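# Replace the tarnished stack block and bench it

## Task

Take the tarnished block out of the tall stack and put a clean block from the heap in its place, so the stack ends up as tidy as it was before. Set the tarnished block down on the empty bench.

## Robot and tools

Robot: two arms, left_arm and right_arm. left_arm has a five-finger left hand, right_arm a right hand (its mirror). Scene frame: origin at table-top height midway between the nominal bases, +z up, +x out over the table, left_arm toward +y. Calibrated bases: left_arm (+0.026, +0.239, +0.031) m, right_arm (+0.040, -0.351, +0.034) m, both almost unrotated. A post stands behind the arms. Loose objects may get nudged now and then.

Frames: reported hand positions (metres), quaternions (wxyz) and wrist-camera poses are in each arm's own base frame; fixed cameras and the table use the scene frame. The hand point sits 0.05 m in front of the palm and 0.15 m out from the wrist face. Its +z runs along the straight fingers, +y out of the palm, +x across the palm away from the thumb on the right hand (toward the thumb on the left hand). Straight fingers extend 0.06 to 0.07 m past the point and lie 0.06 m behind it along -y. A wrist bracket on the little-finger side can strike things.

Row layout (execute_actions and move): one flat list of 28 numbers covering both arms, each in [-1, 1]: left dx, dy, dz, rx, ry, rz; left hand little, ring, middle, index, thumb_bend, thumb_turn, force_limit, speed; then the same 14 for the right arm. dx..rz are offsets, not poses: they are measured from that arm's Hand target at the start of the action or move, along that arm's base axes, with 1.0 = 0.6 m or 180 degrees; rx, ry, rz form one rotation vector about the Hand target position. Every row of an action counts from that same start, and a repeated offset moves the arm further. All six zeros asks nothing new of an arm. Orientation commands are clipped to within 40 degrees of the measured one per step.

Hand numbers are absolute targets: fingers and thumb_bend +1 open/straight, -1 closed; thumb_turn +1 beside the palm, -1 in front of it. force_limit maps -1..+1 to about 0..10 N at the fingertip (0..15 N for the two thumb motors). speed rises from near 0 at -1 to full at +0.48 and above (full travel 0.49 s). For a gentle grip close at speed -0.94 or lower. With the thumb turned in, the hand grips things roughly 0.035 to 0.065 m thick. There is no 'no change' value: to keep a hand as is, resend the last eight numbers actually carried out for it (or, before any, its hand_measured plus hand_force_limit and hand_speed). To squeeze harder, raise force_limit and send a target more closed than hand_measured; to loosen, send one more open.

Tools:
- execute_actions(actions, cameras): actions is a list of up to 15-row tables, each row one 1/30 s step; a short table repeats its last row to step 15. Images appear only for an empty list or when cameras names them (["all"], names, or []).
- move(target, speed, blend, blocking, cameras): target is one 28-number row or up to 15 rows, all offsets from the Hand targets at the move's start (not chained). speed in m/s, 0.002 to 4.3, default 0.25 (turn rate twice that in rad/s), one value or one per target. blend in metres per target, 0 = stop at each. Paths are straight, do not avoid obstacles, and are capped at 10 s total. blocking=false returns after about 0.5 s while the move continues.
- wait(seconds 0 to 3600): runs the scene without new commands.
- stop(): brakes a running move.
- zoom_image(camera, region [x0, y0, x1, y1] in pixels, at most 504 by 504) on the newest image of cam_head_left, cam_head_right, cam_high, cam_left_wrist or cam_right_wrist (all 672x504).
- show_instructions(): shows the reference pictures (including FIVE-FINGER LEFT HAND page 1).
- finished_scene(scene=1): ends the scene for good; the result must hold without the robot.

Results: each arm's end_effector_position and end_effector_quat_wxyz, Hand target (the last commanded pose after clipping; next offsets count from it), joint positions, velocities and torques (torques carry offsets and noise). The hand often rests 1 to 3 cm (up to 5 cm), usually low, of its target without any contact; send the remaining gap as a fresh offset. hand_measured, hand_stopped_by (moving, target, force, stalled, fault) and hand_load_n (positive when pushed open) use the motor order above; a lost grip shows as load dropping near 0. A move adds a 'move:' line: done, off_target, moving, held or fault, and limits such as paced (pose clipped) or held (steps withheld).

Joint ranges (rad): waist ±2.880, shoulder 0 to 3.142, elbow 0 to 3.019, wrist pitch -1.693 to 1.571, wrist yaw ±1.571, wrist roll ±2.094. Camera calibration lines give intrinsics and T_world_to_cam for projecting points.

Avoid: dropping blocks even a few millimetres, releasing a moving part, fast contact or hard presses, knocking the stack, anything leaving the table, and any contact between the two arms or hands (can fail the scene). Faster moves hit harder and drift more. Sustained loads or stretched arms heat motors: MOTOR HOT appears at 85 °C, and at 100 °C that arm goes limp for 30 to 60 s.

Each tool is called after "Request:" as name(argument=value, ...), one argument or row to a line, values as JSON.

Reference images:

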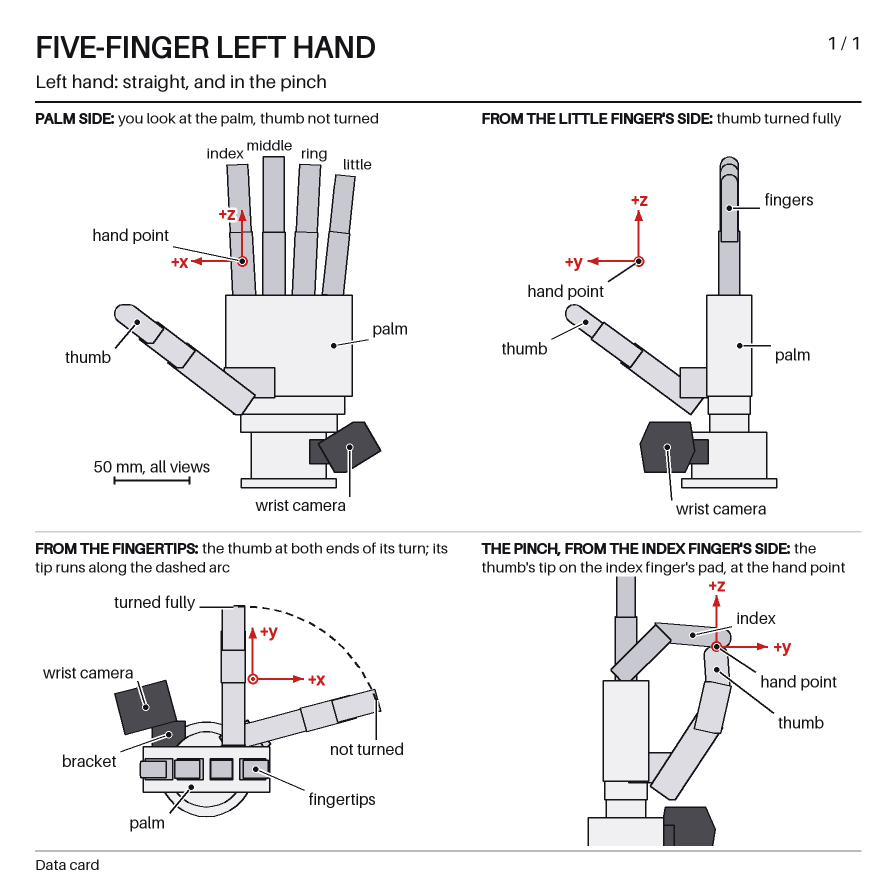

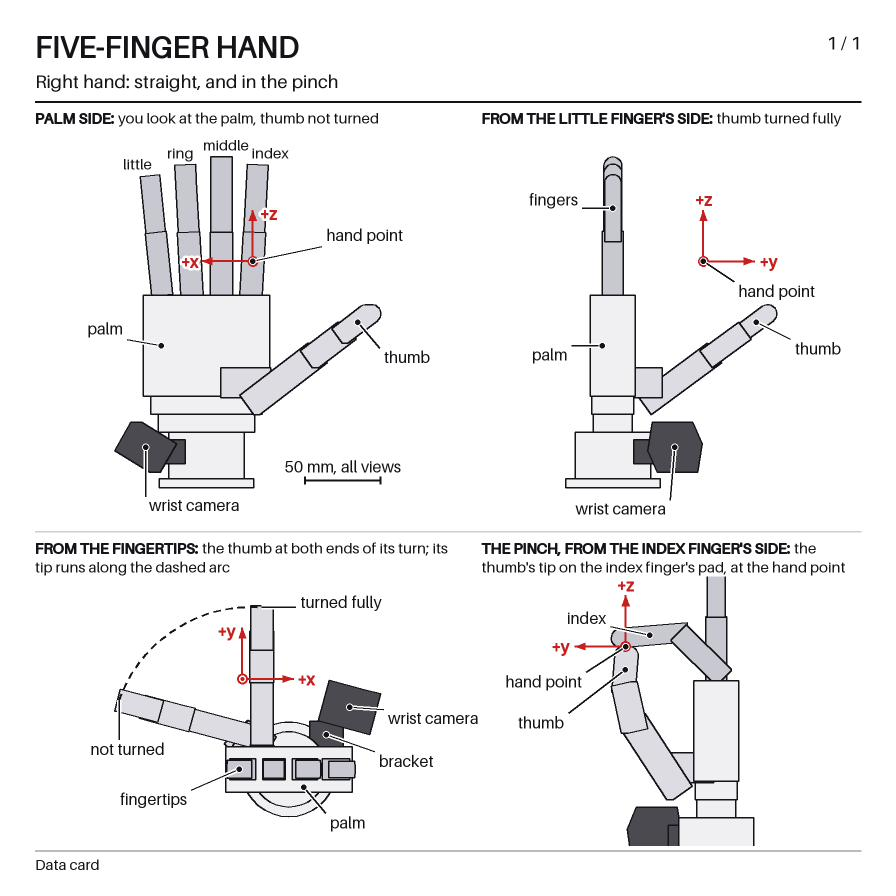

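## Session

Request:
execute_actions(
  actions=[],
)

Scene clock: 0.00 s.
left_arm: end_effector_position=(+0.2510, -0.0638, +0.0748) hand_measured=(+1.000, +1.000, +1.000, +1.000, +1.000, +1.000) hand_load_n=(+0.0, +0.0, +0.0, +0.0, +0.0, +0.0) hand_stopped_by=(target, target, target, target, target, target) hand_force_limit=0.00 hand_speed=-0.80 end_effector_quat_wxyz=(+0.230, -0.077, +0.970, +0.001) | right_arm: end_effector_position=(+0.7747, +0.3424, +0.1200) hand_measured=(+1.000, +1.000, +1.000, +1.000, +1.000, +1.000) hand_load_n=(+0.0, +0.0, -0.5, +0.0, +0.0, +0.0) hand_stopped_by=(target, target, target, target, target, target) hand_force_limit=0.00 hand_speed=-0.80 end_effector_quat_wxyz=(+0.212, -0.196, +0.952, -0.099)
Joint positions: left_arm=[-0.56 0.947 0.558 -0.801 -0.273 0.907] | right_arm=[0.409 2.343 2.375 -1.216 0.276 1.519]
Joint velocities: within noise
Joint torques (N m): no reading
Motor temperatures (°C): left_arm=[24 27 24 26 24 26] | right_arm=[24 27 25 24 24 24]
Heat: left arm: hottest shoulder 27 °C; right arm: hottest shoulder 27 °C.
Hand target: left_arm +0.2581, -0.0682, +0.0825; +0.239, -0.078, +0.968, -0.005 | right_arm +0.7786, +0.3442, +0.1176; +0.214, -0.196, +0.952, -0.099

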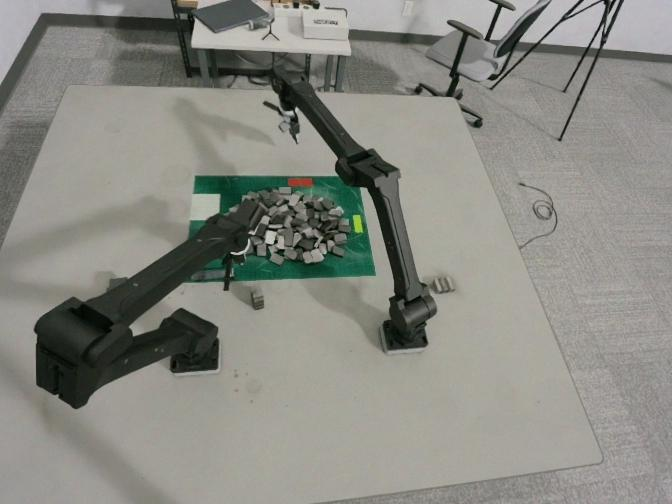

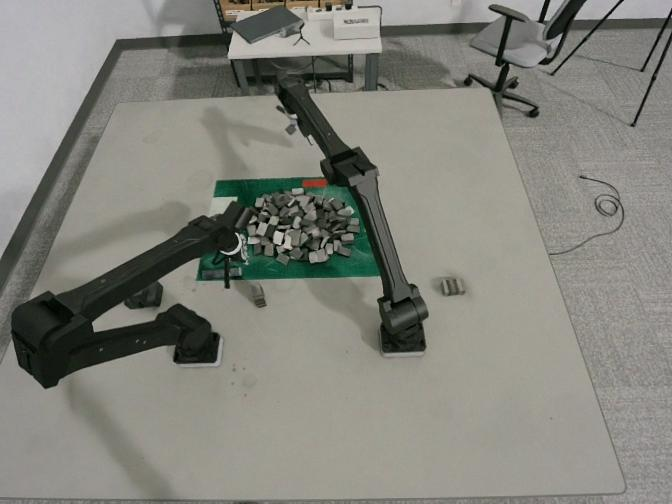

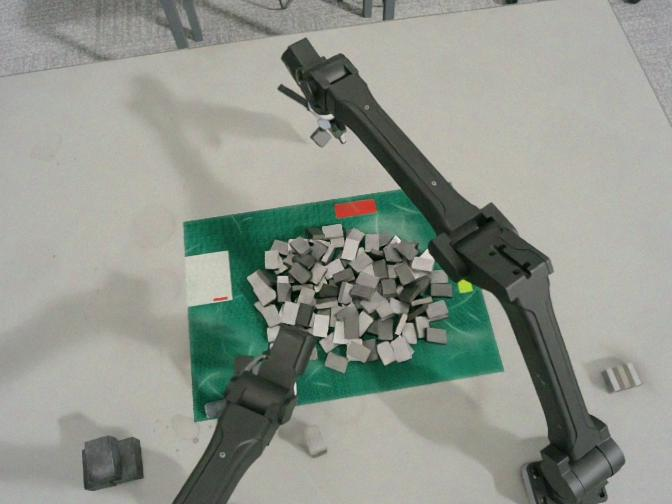

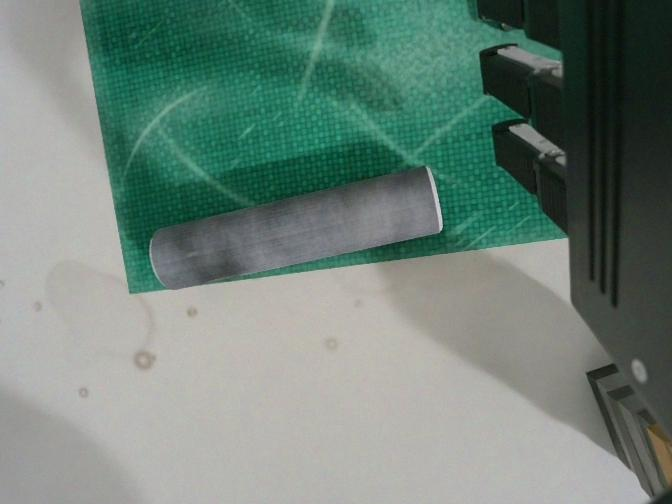

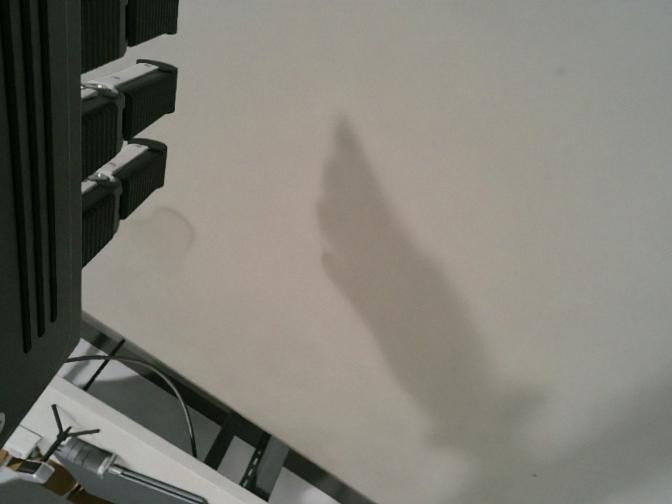

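Request:
zoom_image(
  camera="cam_high",
  region=[50, 400, 350, 504],
)

Request:
zoom_image(
  camera="cam_high",
  region=[560, 330, 672, 414],
)

Request:
zoom_image(
  camera="cam_head_right",
  region=[110, 240, 290, 375],
)

Request:
zoom_image(
  camera="cam_high",
  region=[180, 190, 510, 430],
)

Scaled by 1.680 from the camera's image (finer frame: 960x720).

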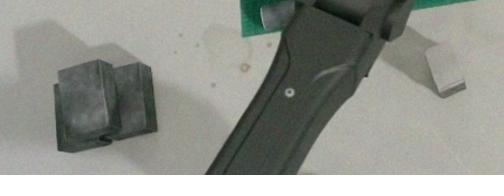

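Scaled by 4.500 from the camera's image (finer frame: 960x720).

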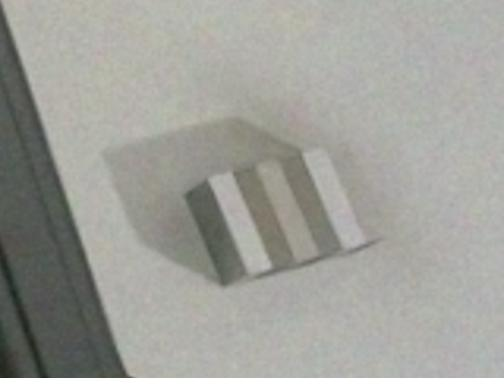

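Scaled by 2.800 from the camera's image (finer frame: 960x720).

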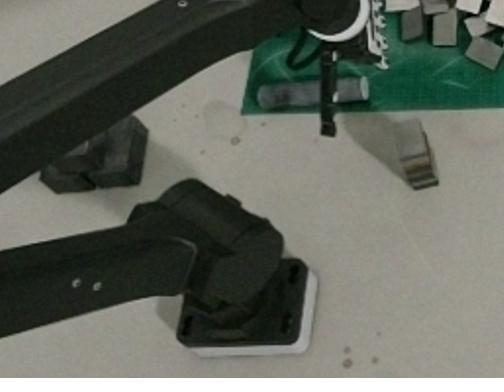

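Scaled by 1.527 from the camera's image (finer frame: 960x720).

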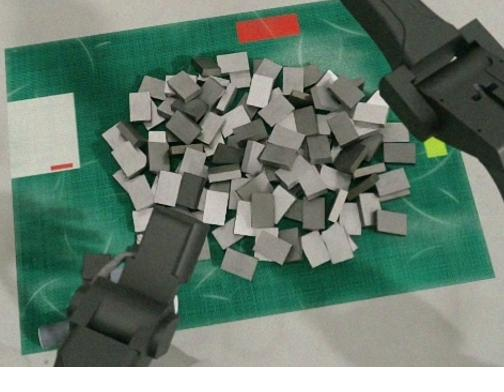

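Request:
zoom_image(
  camera="cam_left_wrist",
  region=[540, 340, 672, 504],
)

Request:
zoom_image(
  camera="cam_head_left",
  region=[230, 270, 290, 330],
)

Request:
zoom_image(
  camera="cam_head_right",
  region=[230, 270, 290, 330],
)

Request:
zoom_image(
  camera="cam_head_right",
  region=[420, 250, 490, 320],
)

Request:
zoom_image(
  camera="cam_head_left",
  region=[410, 250, 480, 320],
)

Scaled by 3.073 from the camera's image (finer frame: 960x720).

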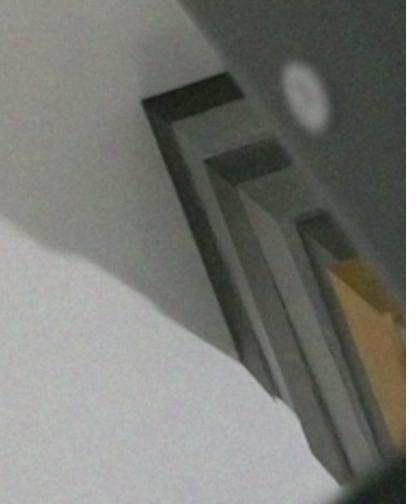

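Scaled by 8.400 from the camera's image (finer frame: 960x720).

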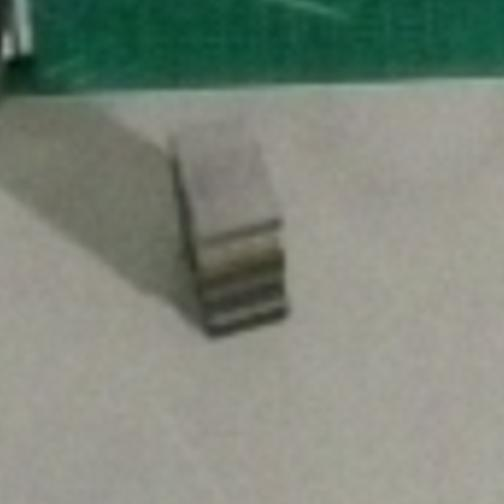

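Scaled by 8.400 from the camera's image (finer frame: 960x720).

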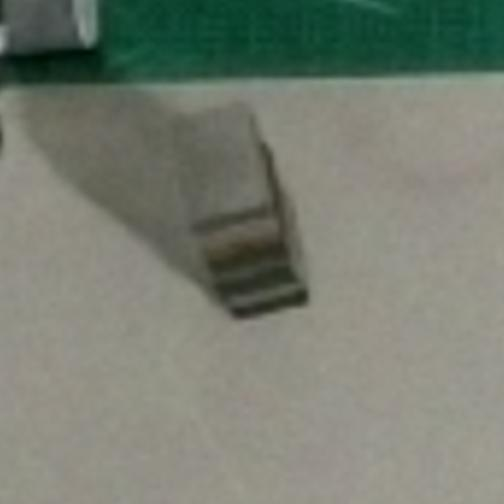

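Scaled by 7.200 from the camera's image (finer frame: 960x720).

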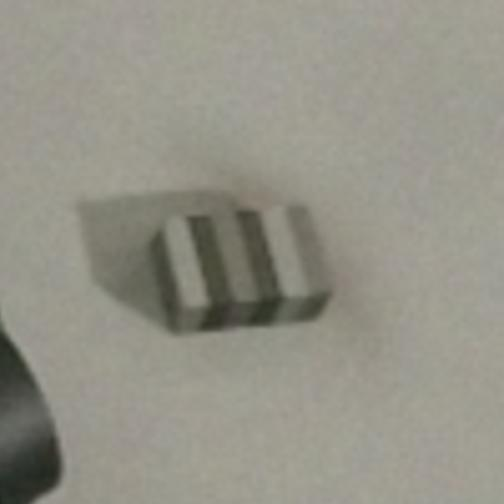

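Scaled by 7.200 from the camera's image (finer frame: 960x720).

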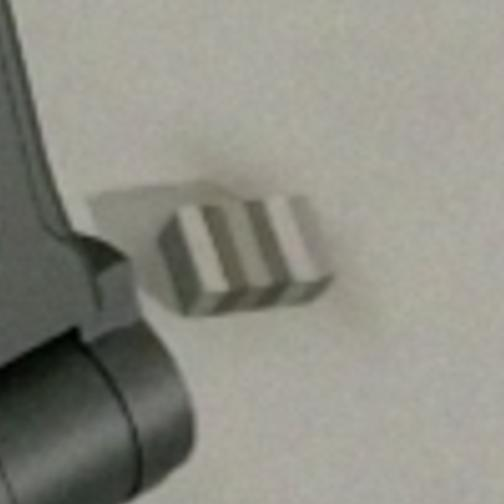

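Request:
zoom_image(
  camera="cam_high",
  region=[285, 410, 345, 470],
)

Request:
zoom_image(
  camera="cam_high",
  region=[300, 320, 460, 400],
)

Scaled by 8.400 from the camera's image (finer frame: 960x720).

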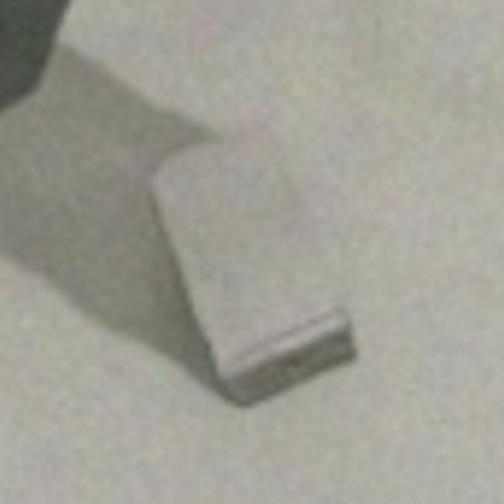

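Scaled by 3.150 from the camera's image (finer frame: 960x720).

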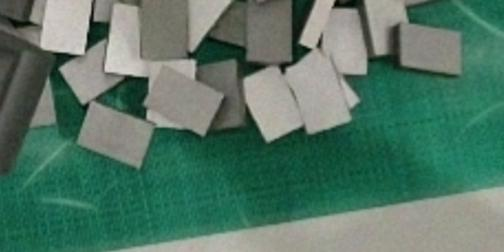

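Request:
move(
  target=[
    [0,0,0.25,0,0,0,1,1,1,1,1,1,0,-0.8,0,0,0,0,0,0,1,1,1,1,1,1,0,-0.8],
    [-0.142,-0.123,0.333,0,0,0,1,1,1,1,1,1,0,-0.8,0,0,0,0,0,0,1,1,1,1,1,1,0,-0.8],
  ],
  blend=[0.03,0],
  cameras=["all"],
)

Scene clock: 31.93 s.
left_arm: end_effector_position=(+0.1706, -0.1341, +0.2695) hand_measured=(+1.000, +1.000, +1.000, +1.000, +1.000, +1.000) hand_load_n=(+0.0, +0.0, +0.0, +0.0, +0.0, +0.0) hand_stopped_by=(target, target, target, target, target, target) hand_force_limit=0.00 hand_speed=-0.80 end_effector_quat_wxyz=(+0.233, -0.073, +0.970, +0.007) | right_arm: end_effector_position=(+0.7747, +0.3424, +0.1200) hand_measured=(+1.000, +1.000, +1.000, +1.000, +1.000, +1.000) hand_load_n=(+0.0, +0.0, +0.0, +0.0, -0.5, +0.0) hand_stopped_by=(target, target, target, target, target, target) hand_force_limit=0.00 hand_speed=-0.80 end_effector_quat_wxyz=(+0.212, -0.196, +0.952, -0.099)
Joint positions: left_arm=[-1.029 0.898 1.059 -1.52 -0.423 0.437] | right_arm=[0.409 2.343 2.375 -1.216 0.276 1.519]
Joint torques (N m): left_arm=[-1.32 -1.61 12.03 0.03 -0.52 -0.26] | right_arm=[0.21 -20.07 9.77 1.1 0.19 0.02]
Heat: left arm: hottest elbow 28 °C; right arm: hottest shoulder 29 °C.
Hand target: left_arm +0.1728, -0.1420, +0.2824; +0.239, -0.078, +0.968, -0.005 | right_arm +0.7786, +0.3442, +0.1176; +0.214, -0.196, +0.952, -0.099
Off the commanded pose: left_arm 0.015 m, 2 deg | right_arm 0.005 m, 0 deg.
move: off_target (left_arm)
cam_left_wrist: T_world_to_cam=[[-0.09759, -0.99054, -0.09647, -0.09075], [-0.99357, 0.09139, 0.06677, 0.16494], [-0.05732, 0.10236, -0.99309, 0.4075]] pos_world=[0.17838, -0.14668, 0.38492]

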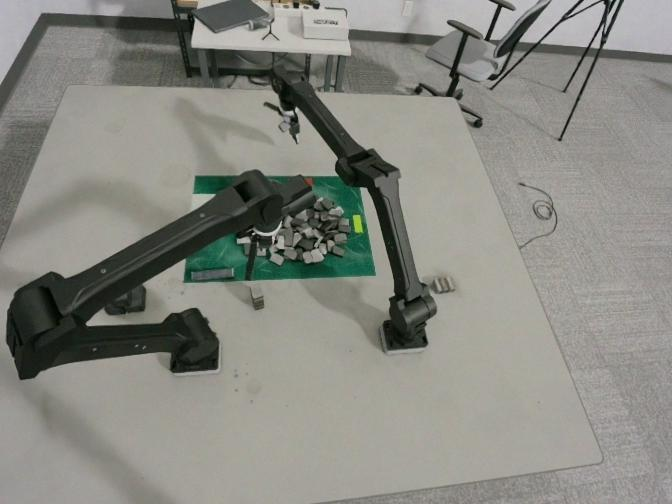

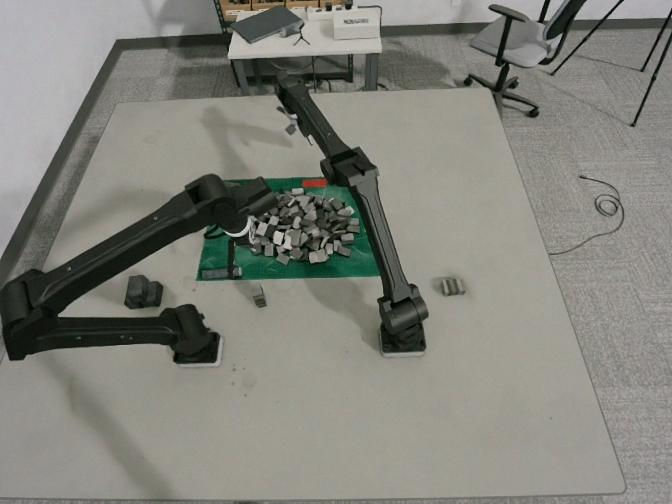

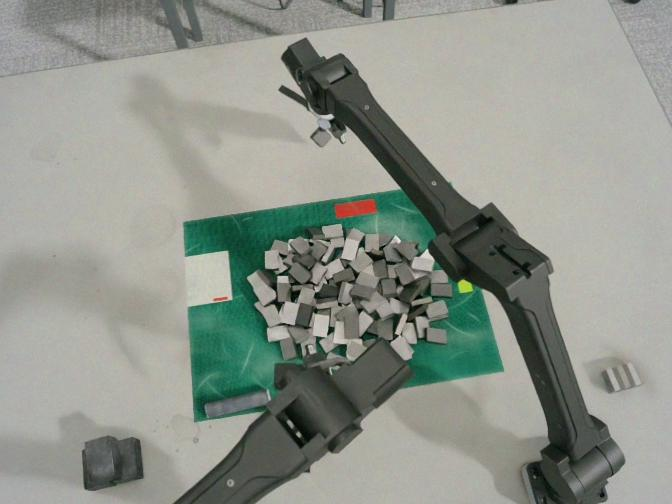

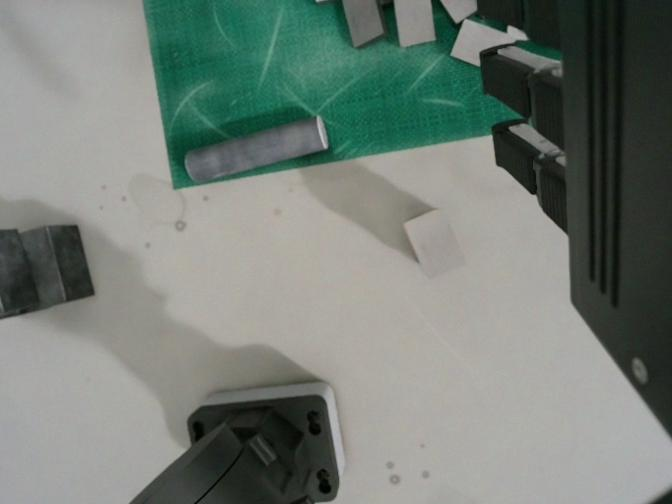

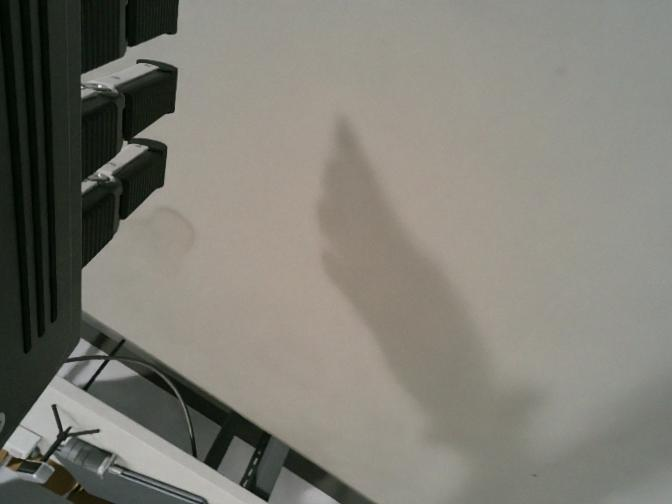

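Request:
zoom_image(
  camera="cam_left_wrist",
  region=[380, 190, 490, 300],
)

Scaled by 4.582 from the camera's image (finer frame: 960x720).

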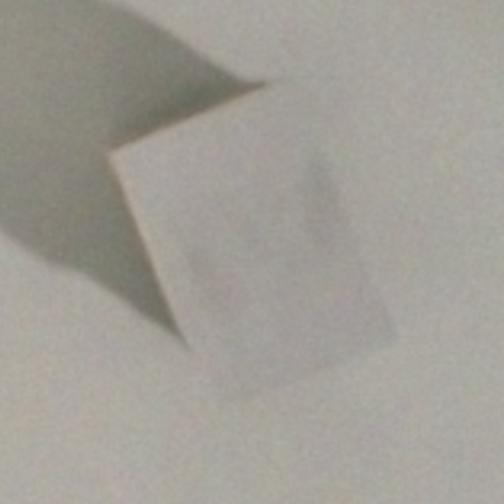

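Request:
move(
  target=[
    [0,0,0,0,0,0,1,1,1,1,1,1,0,-0.8,-0.298,-0.240,0.387,-0.0086,-0.197,0.401,1,1,1,1,1,1,0,-0.8],
    [0,0,0,0,0,0,1,1,1,1,1,1,0,-0.8,-0.831,-0.324,0.271,-0.0171,-0.3933,0.8024,1,1,1,1,1,1,0,-0.8],
  ],
  blend=[0.05,0],
  speed=0.3,
  cameras=["cam_head_left","cam_high","cam_right_wrist"],
)

Scene clock: 51.03 s.
left_arm: end_effector_position=(+0.1705, -0.1341, +0.2694) hand_measured=(+1.000, +1.000, +1.000, +1.000, +1.000, +1.000) hand_load_n=(+0.0, +0.0, +0.0, +0.0, +0.0, +0.0) hand_stopped_by=(target, target, target, target, target, target) hand_force_limit=0.00 hand_speed=-0.80 end_effector_quat_wxyz=(+0.233, -0.073, +0.970, +0.007) | right_arm: end_effector_position=(+0.2853, +0.1475, +0.2863) hand_measured=(+1.000, +1.000, +1.000, +1.000, +1.000, +1.000) hand_load_n=(-0.5, +0.0, +0.0, +0.0, +0.0, +0.0) hand_stopped_by=(target, target, target, target, target, target) hand_force_limit=0.00 hand_speed=-0.80 end_effector_quat_wxyz=(-0.513, +0.855, +0.073, -0.004)
Joint positions: left_arm=[-1.029 0.898 1.059 -1.52 -0.423 0.436] | right_arm=[0.03 1.209 1.204 -1.683 -1.073 -1.781]
Joint torques (N m): left_arm=[-0.79 -1.73 12.1 -0.03 -0.59 -0.25] | right_arm=[1.61 -4.78 6.91 0.32 -0.78 -0.11]
Motor temperatures (°C): left_arm=[24 26 29 26 25 26] | right_arm=[24 30 30 24 24 24]
Heat: left arm: hottest elbow 29 °C; right arm: hottest shoulder 30 °C.
Hand target: left_arm +0.1728, -0.1420, +0.2823; +0.239, -0.078, +0.968, -0.005 | right_arm +0.2800, +0.1498, +0.2802; -0.532, +0.837, +0.110, -0.070
Off the commanded pose: left_arm 0.015 m, 2 deg | right_arm 0.008 m, 9 deg.
joint sent to its limit (right arm) — joint 4 (wrist pitch), lower limit. The joint targets are off in orientation, not in position.
move: off_target (right_arm)
cam_right_wrist: T_world_to_cam=[[0.35562, -0.43949, -0.82485, 0.19706], [-0.78734, -0.61642, -0.01101, 0.32691], [-0.50362, 0.65335, -0.56524, 0.31723]] pos_world=[0.34708, 0.08086, 0.34545]

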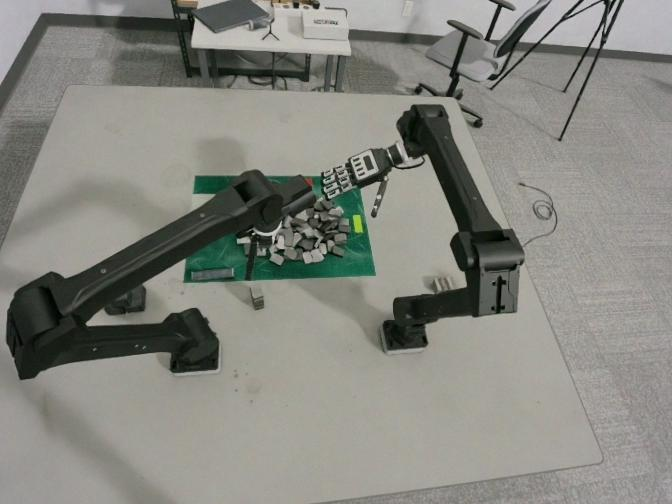

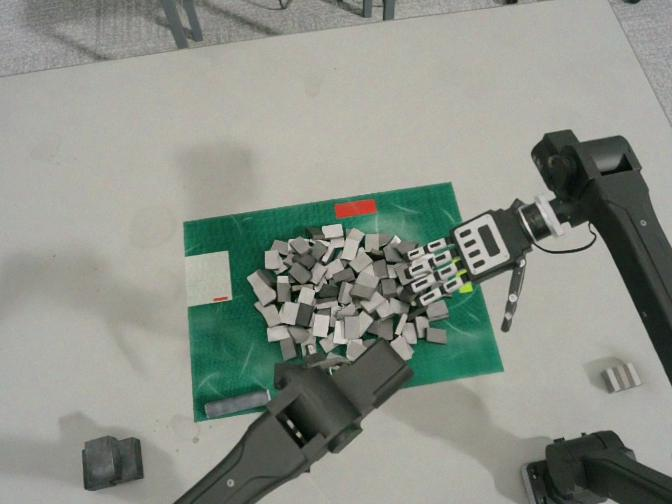

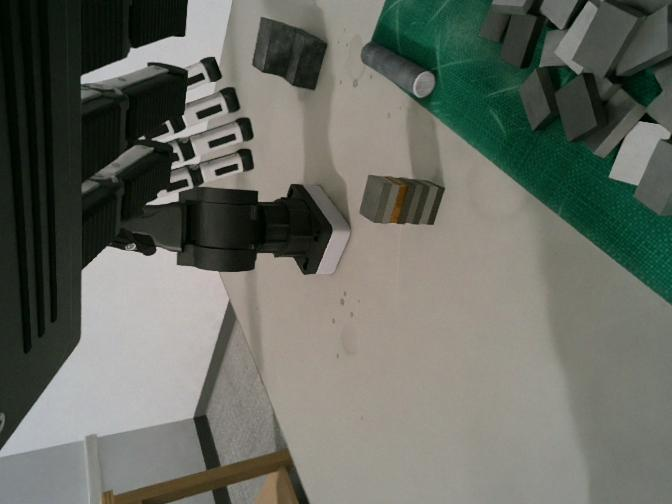

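Request:
zoom_image(
  camera="cam_right_wrist",
  region=[340, 150, 470, 250],
)

Request:
zoom_image(
  camera="cam_right_wrist",
  region=[440, 0, 672, 220],
)

Scaled by 3.877 from the camera's image (finer frame: 960x720).

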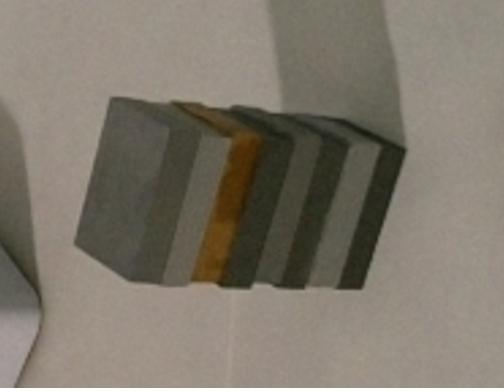

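Scaled by 2.172 from the camera's image (finer frame: 960x720).

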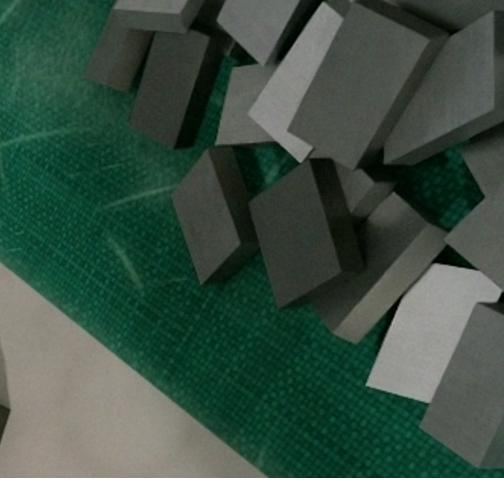

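Request:
move(
  target=[0,0,0,0,0,0,1,1,1,1,1,1,0,-0.8,0,0,0,0,0,0,1,1,0.4,0.4,0.7,-1,0,0],
  cameras=["cam_right_wrist"],
)

Scene clock: 61.73 s.
left_arm: end_effector_position=(+0.1705, -0.1341, +0.2694) hand_measured=(+1.000, +1.000, +1.000, +1.000, +1.000, +1.000) hand_load_n=(+0.0, +0.0, +0.0, +0.0, +0.0, +0.0) hand_stopped_by=(target, target, target, target, target, target) hand_force_limit=0.00 hand_speed=-0.80 end_effector_quat_wxyz=(+0.233, -0.073, +0.970, +0.007) | right_arm: end_effector_position=(+0.2854, +0.1475, +0.2862) hand_measured=(+1.000, +1.000, +0.400, +0.400, +0.700, -1.000) hand_load_n=(+0.0, +0.0, +0.0, +0.0, +0.0, +0.0) hand_stopped_by=(target, target, target, target, target, target) hand_force_limit=0.00 hand_speed=0.00 end_effector_quat_wxyz=(-0.512, +0.855, +0.074, -0.004)
Joint positions: left_arm=[-1.029 0.898 1.059 -1.52 -0.423 0.436] | right_arm=[0.03 1.209 1.204 -1.683 -1.072 -1.784]
Joint torques (N m): left_arm=[-0.97 -1.49 12.11 0.01 -0.58 -0.24] | right_arm=[1.85 -4.95 6.56 0.23 -0.8 -0.11]
Heat: left arm: hottest elbow 30 °C; right arm: hottest shoulder 30 °C.
Hand target: left_arm +0.1728, -0.1420, +0.2823; +0.239, -0.078, +0.968, -0.005 | right_arm +0.2800, +0.1499, +0.2802; -0.532, +0.837, +0.110, -0.070
Off the commanded pose: left_arm 0.015 m, 2 deg | right_arm 0.008 m, 9 deg.
joint sent to its limit (right arm) — joint 4 (wrist pitch), lower limit. The joint targets are off in orientation, not in position.
move: done
cam_right_wrist: T_world_to_cam=[[0.35834, -0.43901, -0.82393, 0.19589], [-0.78623, -0.61781, -0.01276, 0.32745], [-0.50343, 0.65237, -0.56655, 0.31767]] pos_world=[0.34718, 0.08106, 0.34555]

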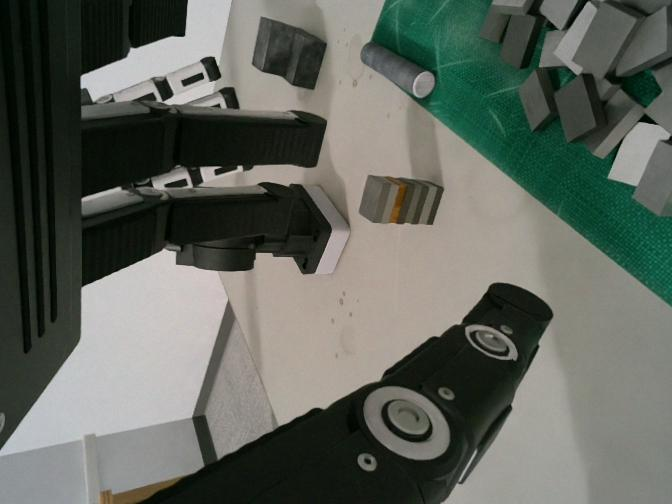

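Request:
move(
  target=[0,0.02,0.133,0,0,0,1,1,1,1,1,1,0,-0.8,0,0,0,0,0,0,1,1,0.4,0.4,0.7,-1,0,0],
  cameras=["cam_left_wrist","cam_high"],
)

Scene clock: 65.33 s.
left_arm: end_effector_position=(+0.1695, -0.1284, +0.3520) hand_measured=(+1.000, +1.000, +1.000, +1.000, +1.000, +1.000) hand_load_n=(+0.0, +0.0, +0.0, +0.0, +0.0, +0.0) hand_stopped_by=(target, target, target, target, target, target) hand_force_limit=0.00 hand_speed=-0.80 end_effector_quat_wxyz=(+0.240, -0.076, +0.968, -0.011) | right_arm: end_effector_position=(+0.2854, +0.1475, +0.2862) hand_measured=(+1.000, +1.000, +0.400, +0.400, +0.700, -1.000) hand_load_n=(+0.0, +0.0, +0.0, -0.5, +0.0, +0.0) hand_stopped_by=(target, target, target, target, target, target) hand_force_limit=0.00 hand_speed=0.00 end_effector_quat_wxyz=(-0.512, +0.855, +0.074, -0.004)
Joint positions: left_arm=[-1.018 0.915 1.293 -1.692 -0.417 0.451] | right_arm=[0.03 1.209 1.204 -1.683 -1.072 -1.784]
Joint torques (N m): left_arm=[-0.09 -1.26 11.15 0.23 -0.33 -0.04] | right_arm=[2.26 -4.89 6.67 0.27 -0.8 -0.09]
Heat: left arm: hottest elbow 30 °C; right arm: hottest shoulder 30 °C.
Hand target: left_arm +0.1728, -0.1301, +0.3622; +0.239, -0.078, +0.968, -0.005 | right_arm +0.2800, +0.1499, +0.2802; -0.532, +0.837, +0.110, -0.070
Off the commanded pose: left_arm 0.011 m, 1 deg | right_arm 0.008 m, 9 deg.
joint sent to its limit (left arm) — joint 4 (wrist pitch), lower limit. The joint targets still meet the commanded pose.
joint sent to its limit (right arm) — joint 4 (wrist pitch), lower limit. The joint targets are off in orientation, not in position.
move: off_target (left_arm)
cam_left_wrist: T_world_to_cam=[[-0.09885, -0.99306, -0.06372, -0.08896], [-0.99435, 0.09608, 0.04508, 0.16614], [-0.03864, 0.06781, -0.99695, 0.48258]] pos_world=[0.17505, -0.13703, 0.46795]
Images, in order (width x height): cam_high 672x504, cam_left_wrist 672x504.

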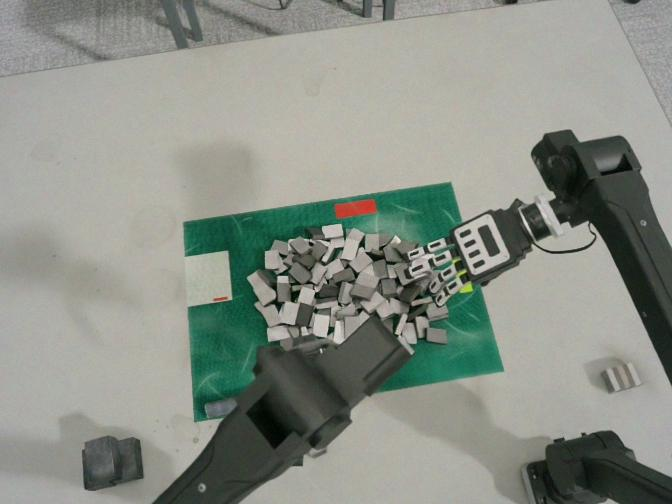

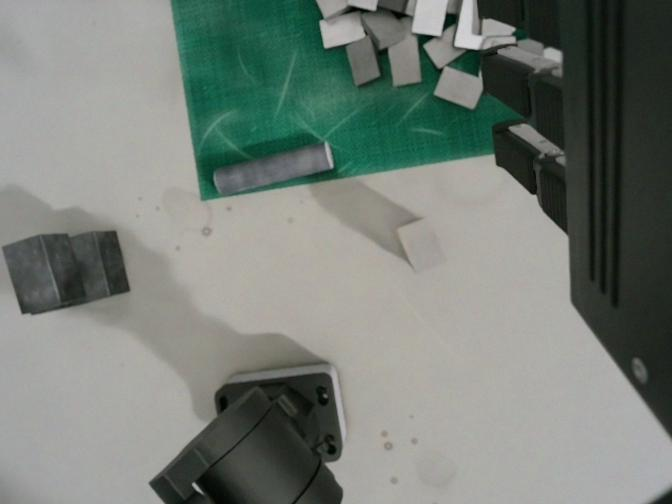

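Request:
move(
  target=[0,0,0,0,0,0,1,1,1,1,1,1,0,-0.8,-0.2167,0.25,-0.2,0,0,0,1,1,0.4,0.4,0.7,-1,0,0],
  cameras=["cam_left_wrist","cam_right_wrist","cam_high"],
)

Scene clock: 68.60 s.
left_arm: end_effector_position=(+0.1695, -0.1283, +0.3520) hand_measured=(+1.000, +1.000, +1.000, +1.000, +1.000, +1.000) hand_load_n=(+0.0, +0.0, +0.0, +0.0, +0.0, +0.0) hand_stopped_by=(target, target, target, target, target, target) hand_force_limit=0.00 hand_speed=-0.80 end_effector_quat_wxyz=(+0.240, -0.076, +0.968, -0.011) | right_arm: end_effector_position=(+0.1561, +0.3000, +0.1651) hand_measured=(+1.000, +1.000, +0.400, +0.400, +0.700, -1.000) hand_load_n=(+0.0, +0.0, +0.0, +0.0, +0.0, +0.0) hand_stopped_by=(target, target, target, target, target, target) hand_force_limit=0.00 hand_speed=0.00 end_effector_quat_wxyz=(-0.533, +0.836, +0.110, -0.066)
Joint positions: left_arm=[-1.018 0.915 1.293 -1.692 -0.417 0.451] | right_arm=[0.629 0.983 0.655 -0.575 -1.003 -0.828]
Joint torques (N m): left_arm=[-0.03 -1.79 11.21 0.31 -0.38 -0.06] | right_arm=[2.26 -3.96 7.05 1.58 -0.6 0.08]
Heat: left arm: hottest elbow 30 °C; right arm: hottest shoulder 30 °C.
Hand target: left_arm +0.1728, -0.1301, +0.3622; +0.239, -0.078, +0.968, -0.005 | right_arm +0.1500, +0.2998, +0.1601; -0.532, +0.837, +0.110, -0.070
Off the commanded pose: left_arm 0.011 m, 1 deg | right_arm 0.008 m, 1 deg.
joint sent to its limit (left arm) — joint 4 (wrist pitch), lower limit. The joint targets still meet the commanded pose.
move: done
cam_left_wrist: T_world_to_cam=[[-0.09916, -0.99302, -0.06391, -0.08881], [-0.99432, 0.09638, 0.04512, 0.16615], [-0.03864, 0.06802, -0.99694, 0.4826]] pos_world=[0.17505, -0.13703, 0.46795]
cam_right_wrist: T_world_to_cam=[[0.34788, -0.35419, -0.86806, 0.19278], [-0.70112, -0.71298, 0.00993, 0.32994], [-0.62243, 0.60516, -0.49636, 0.10565]] pos_world=[0.23003, 0.23958, 0.21651]
Images, in order (width x height): cam_high 672x504, cam_left_wrist 672x504, cam_right_wrist 672x504.

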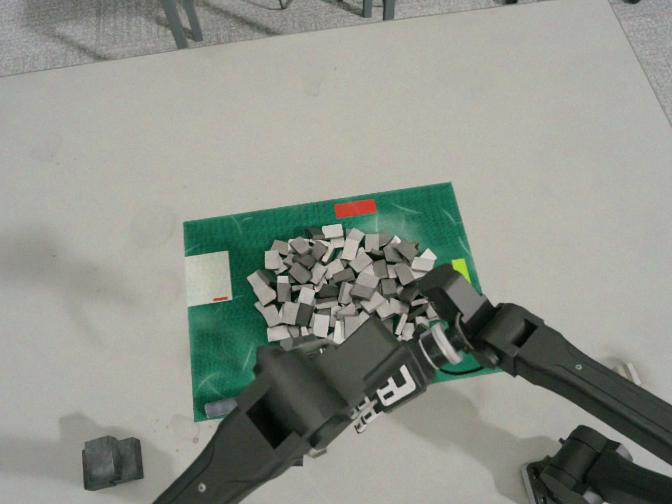

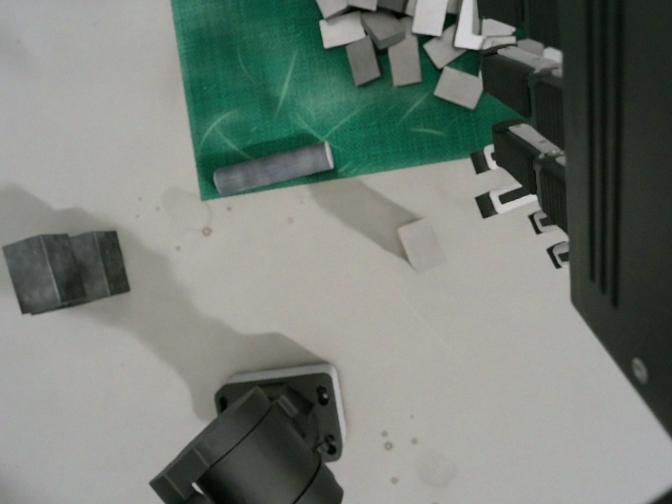

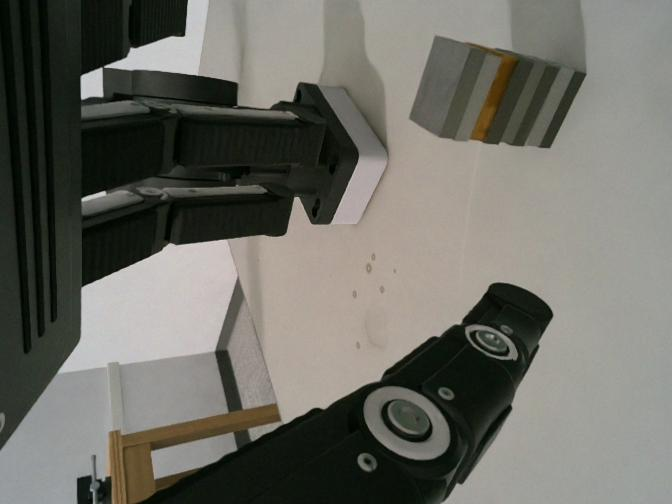

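Request:
zoom_image(
  camera="cam_right_wrist",
  region=[400, 20, 600, 160],
)

Scaled by 2.520 from the camera's image (finer frame: 960x720).

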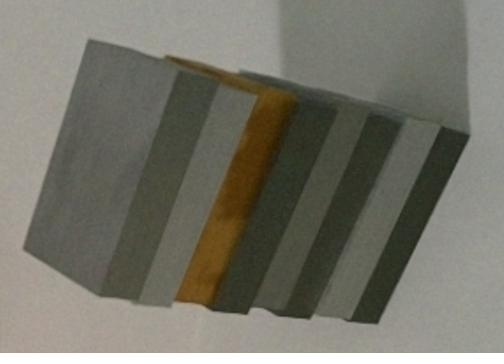

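Request:
move(
  target=[0,0,0,0,0,0,1,1,1,1,1,1,0,-0.8,-0.0138,0.2098,-0.0968,0,0,0,1,1,0.3,0.3,0.6,-1,0,0],
  speed=0.15,
  cameras=["cam_left_wrist","cam_right_wrist"],
)

Scene clock: 80.83 s.
left_arm: end_effector_position=(+0.1695, -0.1283, +0.3520) hand_measured=(+1.000, +1.000, +1.000, +1.000, +1.000, +1.000) hand_load_n=(+0.0, +0.0, +0.0, +0.0, +0.0, +0.0) hand_stopped_by=(target, target, target, target, target, target) hand_force_limit=0.00 hand_speed=-0.80 end_effector_quat_wxyz=(+0.240, -0.076, +0.968, -0.011) | right_arm: end_effector_position=(+0.1382, +0.4140, +0.0926) hand_measured=(+1.000, +1.000, +0.300, +0.300, +0.600, -1.000) hand_load_n=(+0.0, +0.0, +0.0, +0.0, +0.0, +0.0) hand_stopped_by=(target, target, target, target, target, target) hand_force_limit=0.00 hand_speed=0.00 end_effector_quat_wxyz=(-0.524, +0.842, +0.106, -0.075)
Joint positions: left_arm=[-1.018 0.915 1.293 -1.692 -0.417 0.451] | right_arm=[0.932 1.311 0.645 -0.005 -0.784 -0.494]
Joint torques (N m): left_arm=[-0.44 -2.14 10.93 0.17 -0.35 0] | right_arm=[1.14 -5.83 8.95 1.96 -0.38 0.04]
Heat: left arm: hottest elbow 31 °C; right arm: hottest shoulder 29 °C.
Hand target: left_arm +0.1728, -0.1301, +0.3622; +0.239, -0.078, +0.968, -0.005 | right_arm +0.1416, +0.4257, +0.1020; -0.532, +0.837, +0.110, -0.070
Off the commanded pose: left_arm 0.011 m, 1 deg | right_arm 0.015 m, 1 deg.
joint sent to its limit (left arm) — joint 4 (wrist pitch), lower limit. The joint targets still meet the commanded pose.
move: off_target (right_arm)
cam_left_wrist: T_world_to_cam=[[-0.09916, -0.99302, -0.06391, -0.08881], [-0.99432, 0.09638, 0.04512, 0.16615], [-0.03864, 0.06802, -0.99694, 0.4826]] pos_world=[0.17505, -0.13703, 0.46795]
cam_right_wrist: T_world_to_cam=[[0.33303, -0.37541, -0.86496, 0.18698], [-0.69916, -0.71381, 0.04062, 0.39668], [-0.63267, 0.59122, -0.50019, -0.00283]] pos_world=[0.21328, 0.35503, 0.1442]

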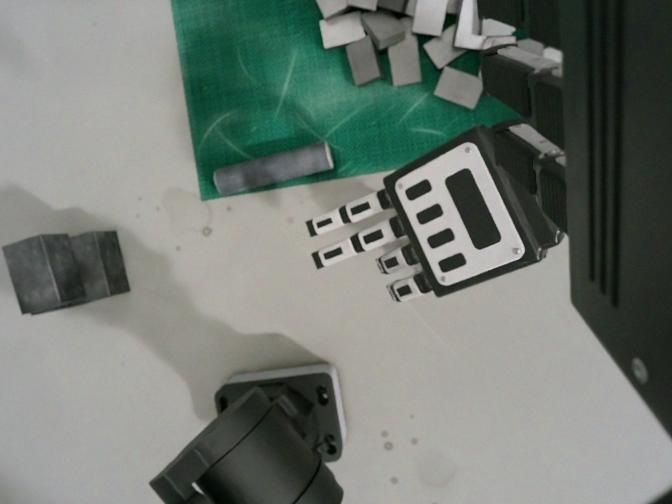

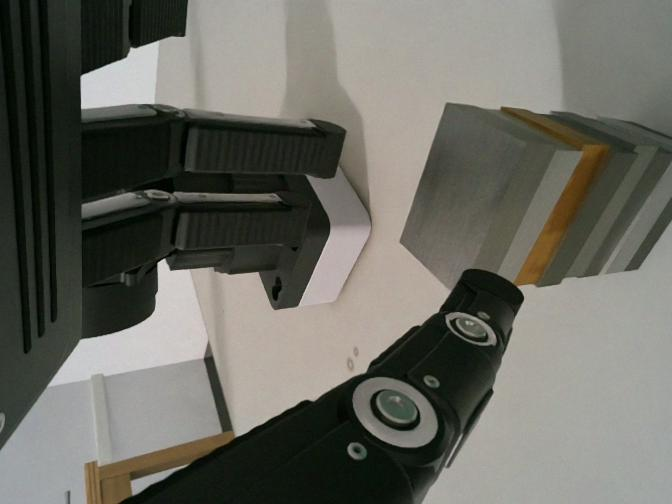

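Request:
zoom_image(
  camera="cam_right_wrist",
  region=[390, 90, 672, 300],
)

Scaled by 1.787 from the camera's image (finer frame: 960x720).

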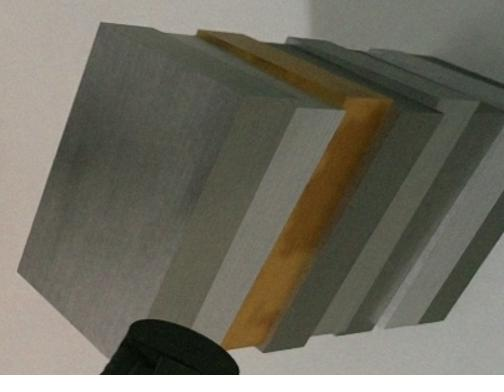

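Request:
zoom_image(
  camera="cam_left_wrist",
  region=[290, 110, 570, 320],
)

Scaled by 1.800 from the camera's image (finer frame: 960x720).

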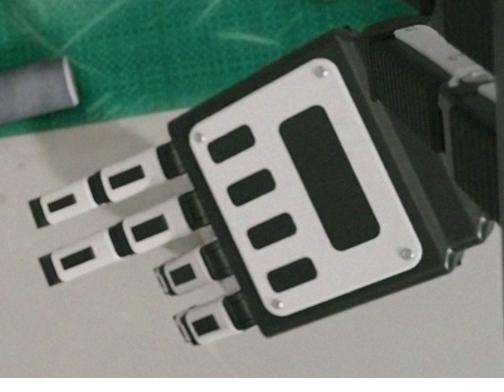

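Request:
move(
  target=[
    [0,0,0,0,0,0,1,1,1,1,1,1,0,-0.8,0.0053,0.0185,0,0,0,0,1,1,0.4,0.4,0.8,-1,0,0],
    [0,0,0,0,0,0,1,1,1,1,1,1,0,-0.8,0.0053,0.0185,-0.0583,0,0,0,1,1,0.4,0.4,0.8,-1,0,0],
  ],
  speed=0.08,
  cameras=["cam_left_wrist","cam_right_wrist"],
)

Scene clock: 95.67 s.
left_arm: end_effector_position=(+0.1695, -0.1283, +0.3520) hand_measured=(+1.000, +1.000, +1.000, +1.000, +1.000, +1.000) hand_load_n=(+0.0, +0.0, +0.0, +0.0, +0.0, +0.0) hand_stopped_by=(target, target, target, target, target, target) hand_force_limit=0.00 hand_speed=-0.80 end_effector_quat_wxyz=(+0.240, -0.076, +0.968, -0.011) | right_arm: end_effector_position=(+0.1476, +0.4302, +0.0670) hand_measured=(+1.000, +1.000, +0.400, +0.400, +0.800, -1.000) hand_load_n=(+0.0, +0.0, +0.0, +0.0, +0.0, +0.0) hand_stopped_by=(target, target, target, target, target, target) hand_force_limit=0.00 hand_speed=0.00 end_effector_quat_wxyz=(-0.530, +0.838, +0.108, -0.068)
Joint positions: left_arm=[-1.018 0.915 1.293 -1.692 -0.417 0.451] | right_arm=[0.939 1.415 0.645 0.127 -0.775 -0.484]
Joint torques (N m): left_arm=[0.32 -1.2 10.88 0.16 -0.38 0.01] | right_arm=[1.2 -6.01 7.16 1.99 -0.33 0.06]
Heat: left arm: hottest elbow 32 °C; right arm: hottest shoulder 29 °C.
Hand target: left_arm +0.1728, -0.1301, +0.3622; +0.239, -0.078, +0.968, -0.005 | right_arm +0.1448, +0.4367, +0.0670; -0.532, +0.837, +0.110, -0.070
Off the commanded pose: left_arm 0.011 m, 1 deg | right_arm 0.007 m, 0 deg.
joint sent to its limit (left arm) — joint 4 (wrist pitch), lower limit. The joint targets still meet the commanded pose.
move: done
cam_left_wrist: T_world_to_cam=[[-0.09916, -0.99302, -0.06391, -0.08881], [-0.99432, 0.09638, 0.04512, 0.16615], [-0.03864, 0.06802, -0.99694, 0.4826]] pos_world=[0.17505, -0.13703, 0.46795]
cam_right_wrist: T_world_to_cam=[[0.34243, -0.36228, -0.86689, 0.16088], [-0.70276, -0.71116, 0.01961, 0.41667], [-0.6236, 0.6025, -0.49812, -0.02567]] pos_world=[0.22172, 0.37007, 0.1185]

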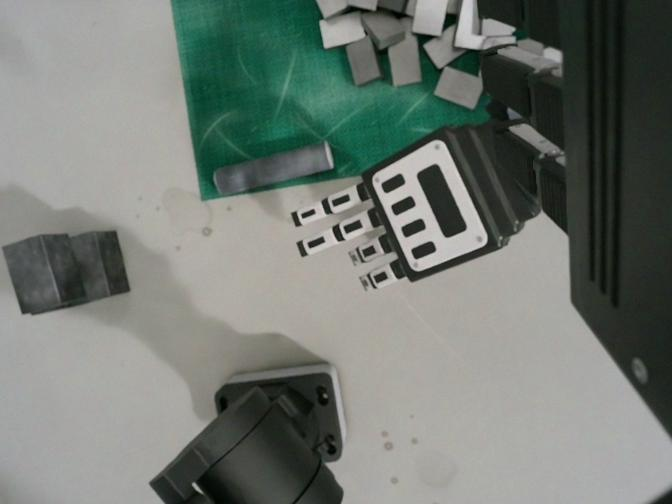

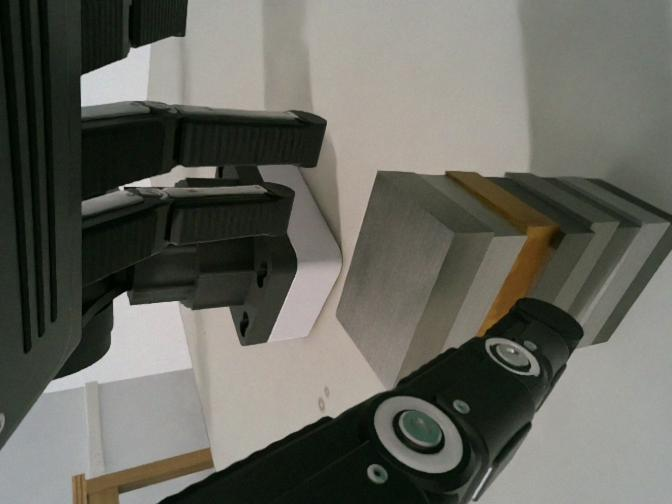

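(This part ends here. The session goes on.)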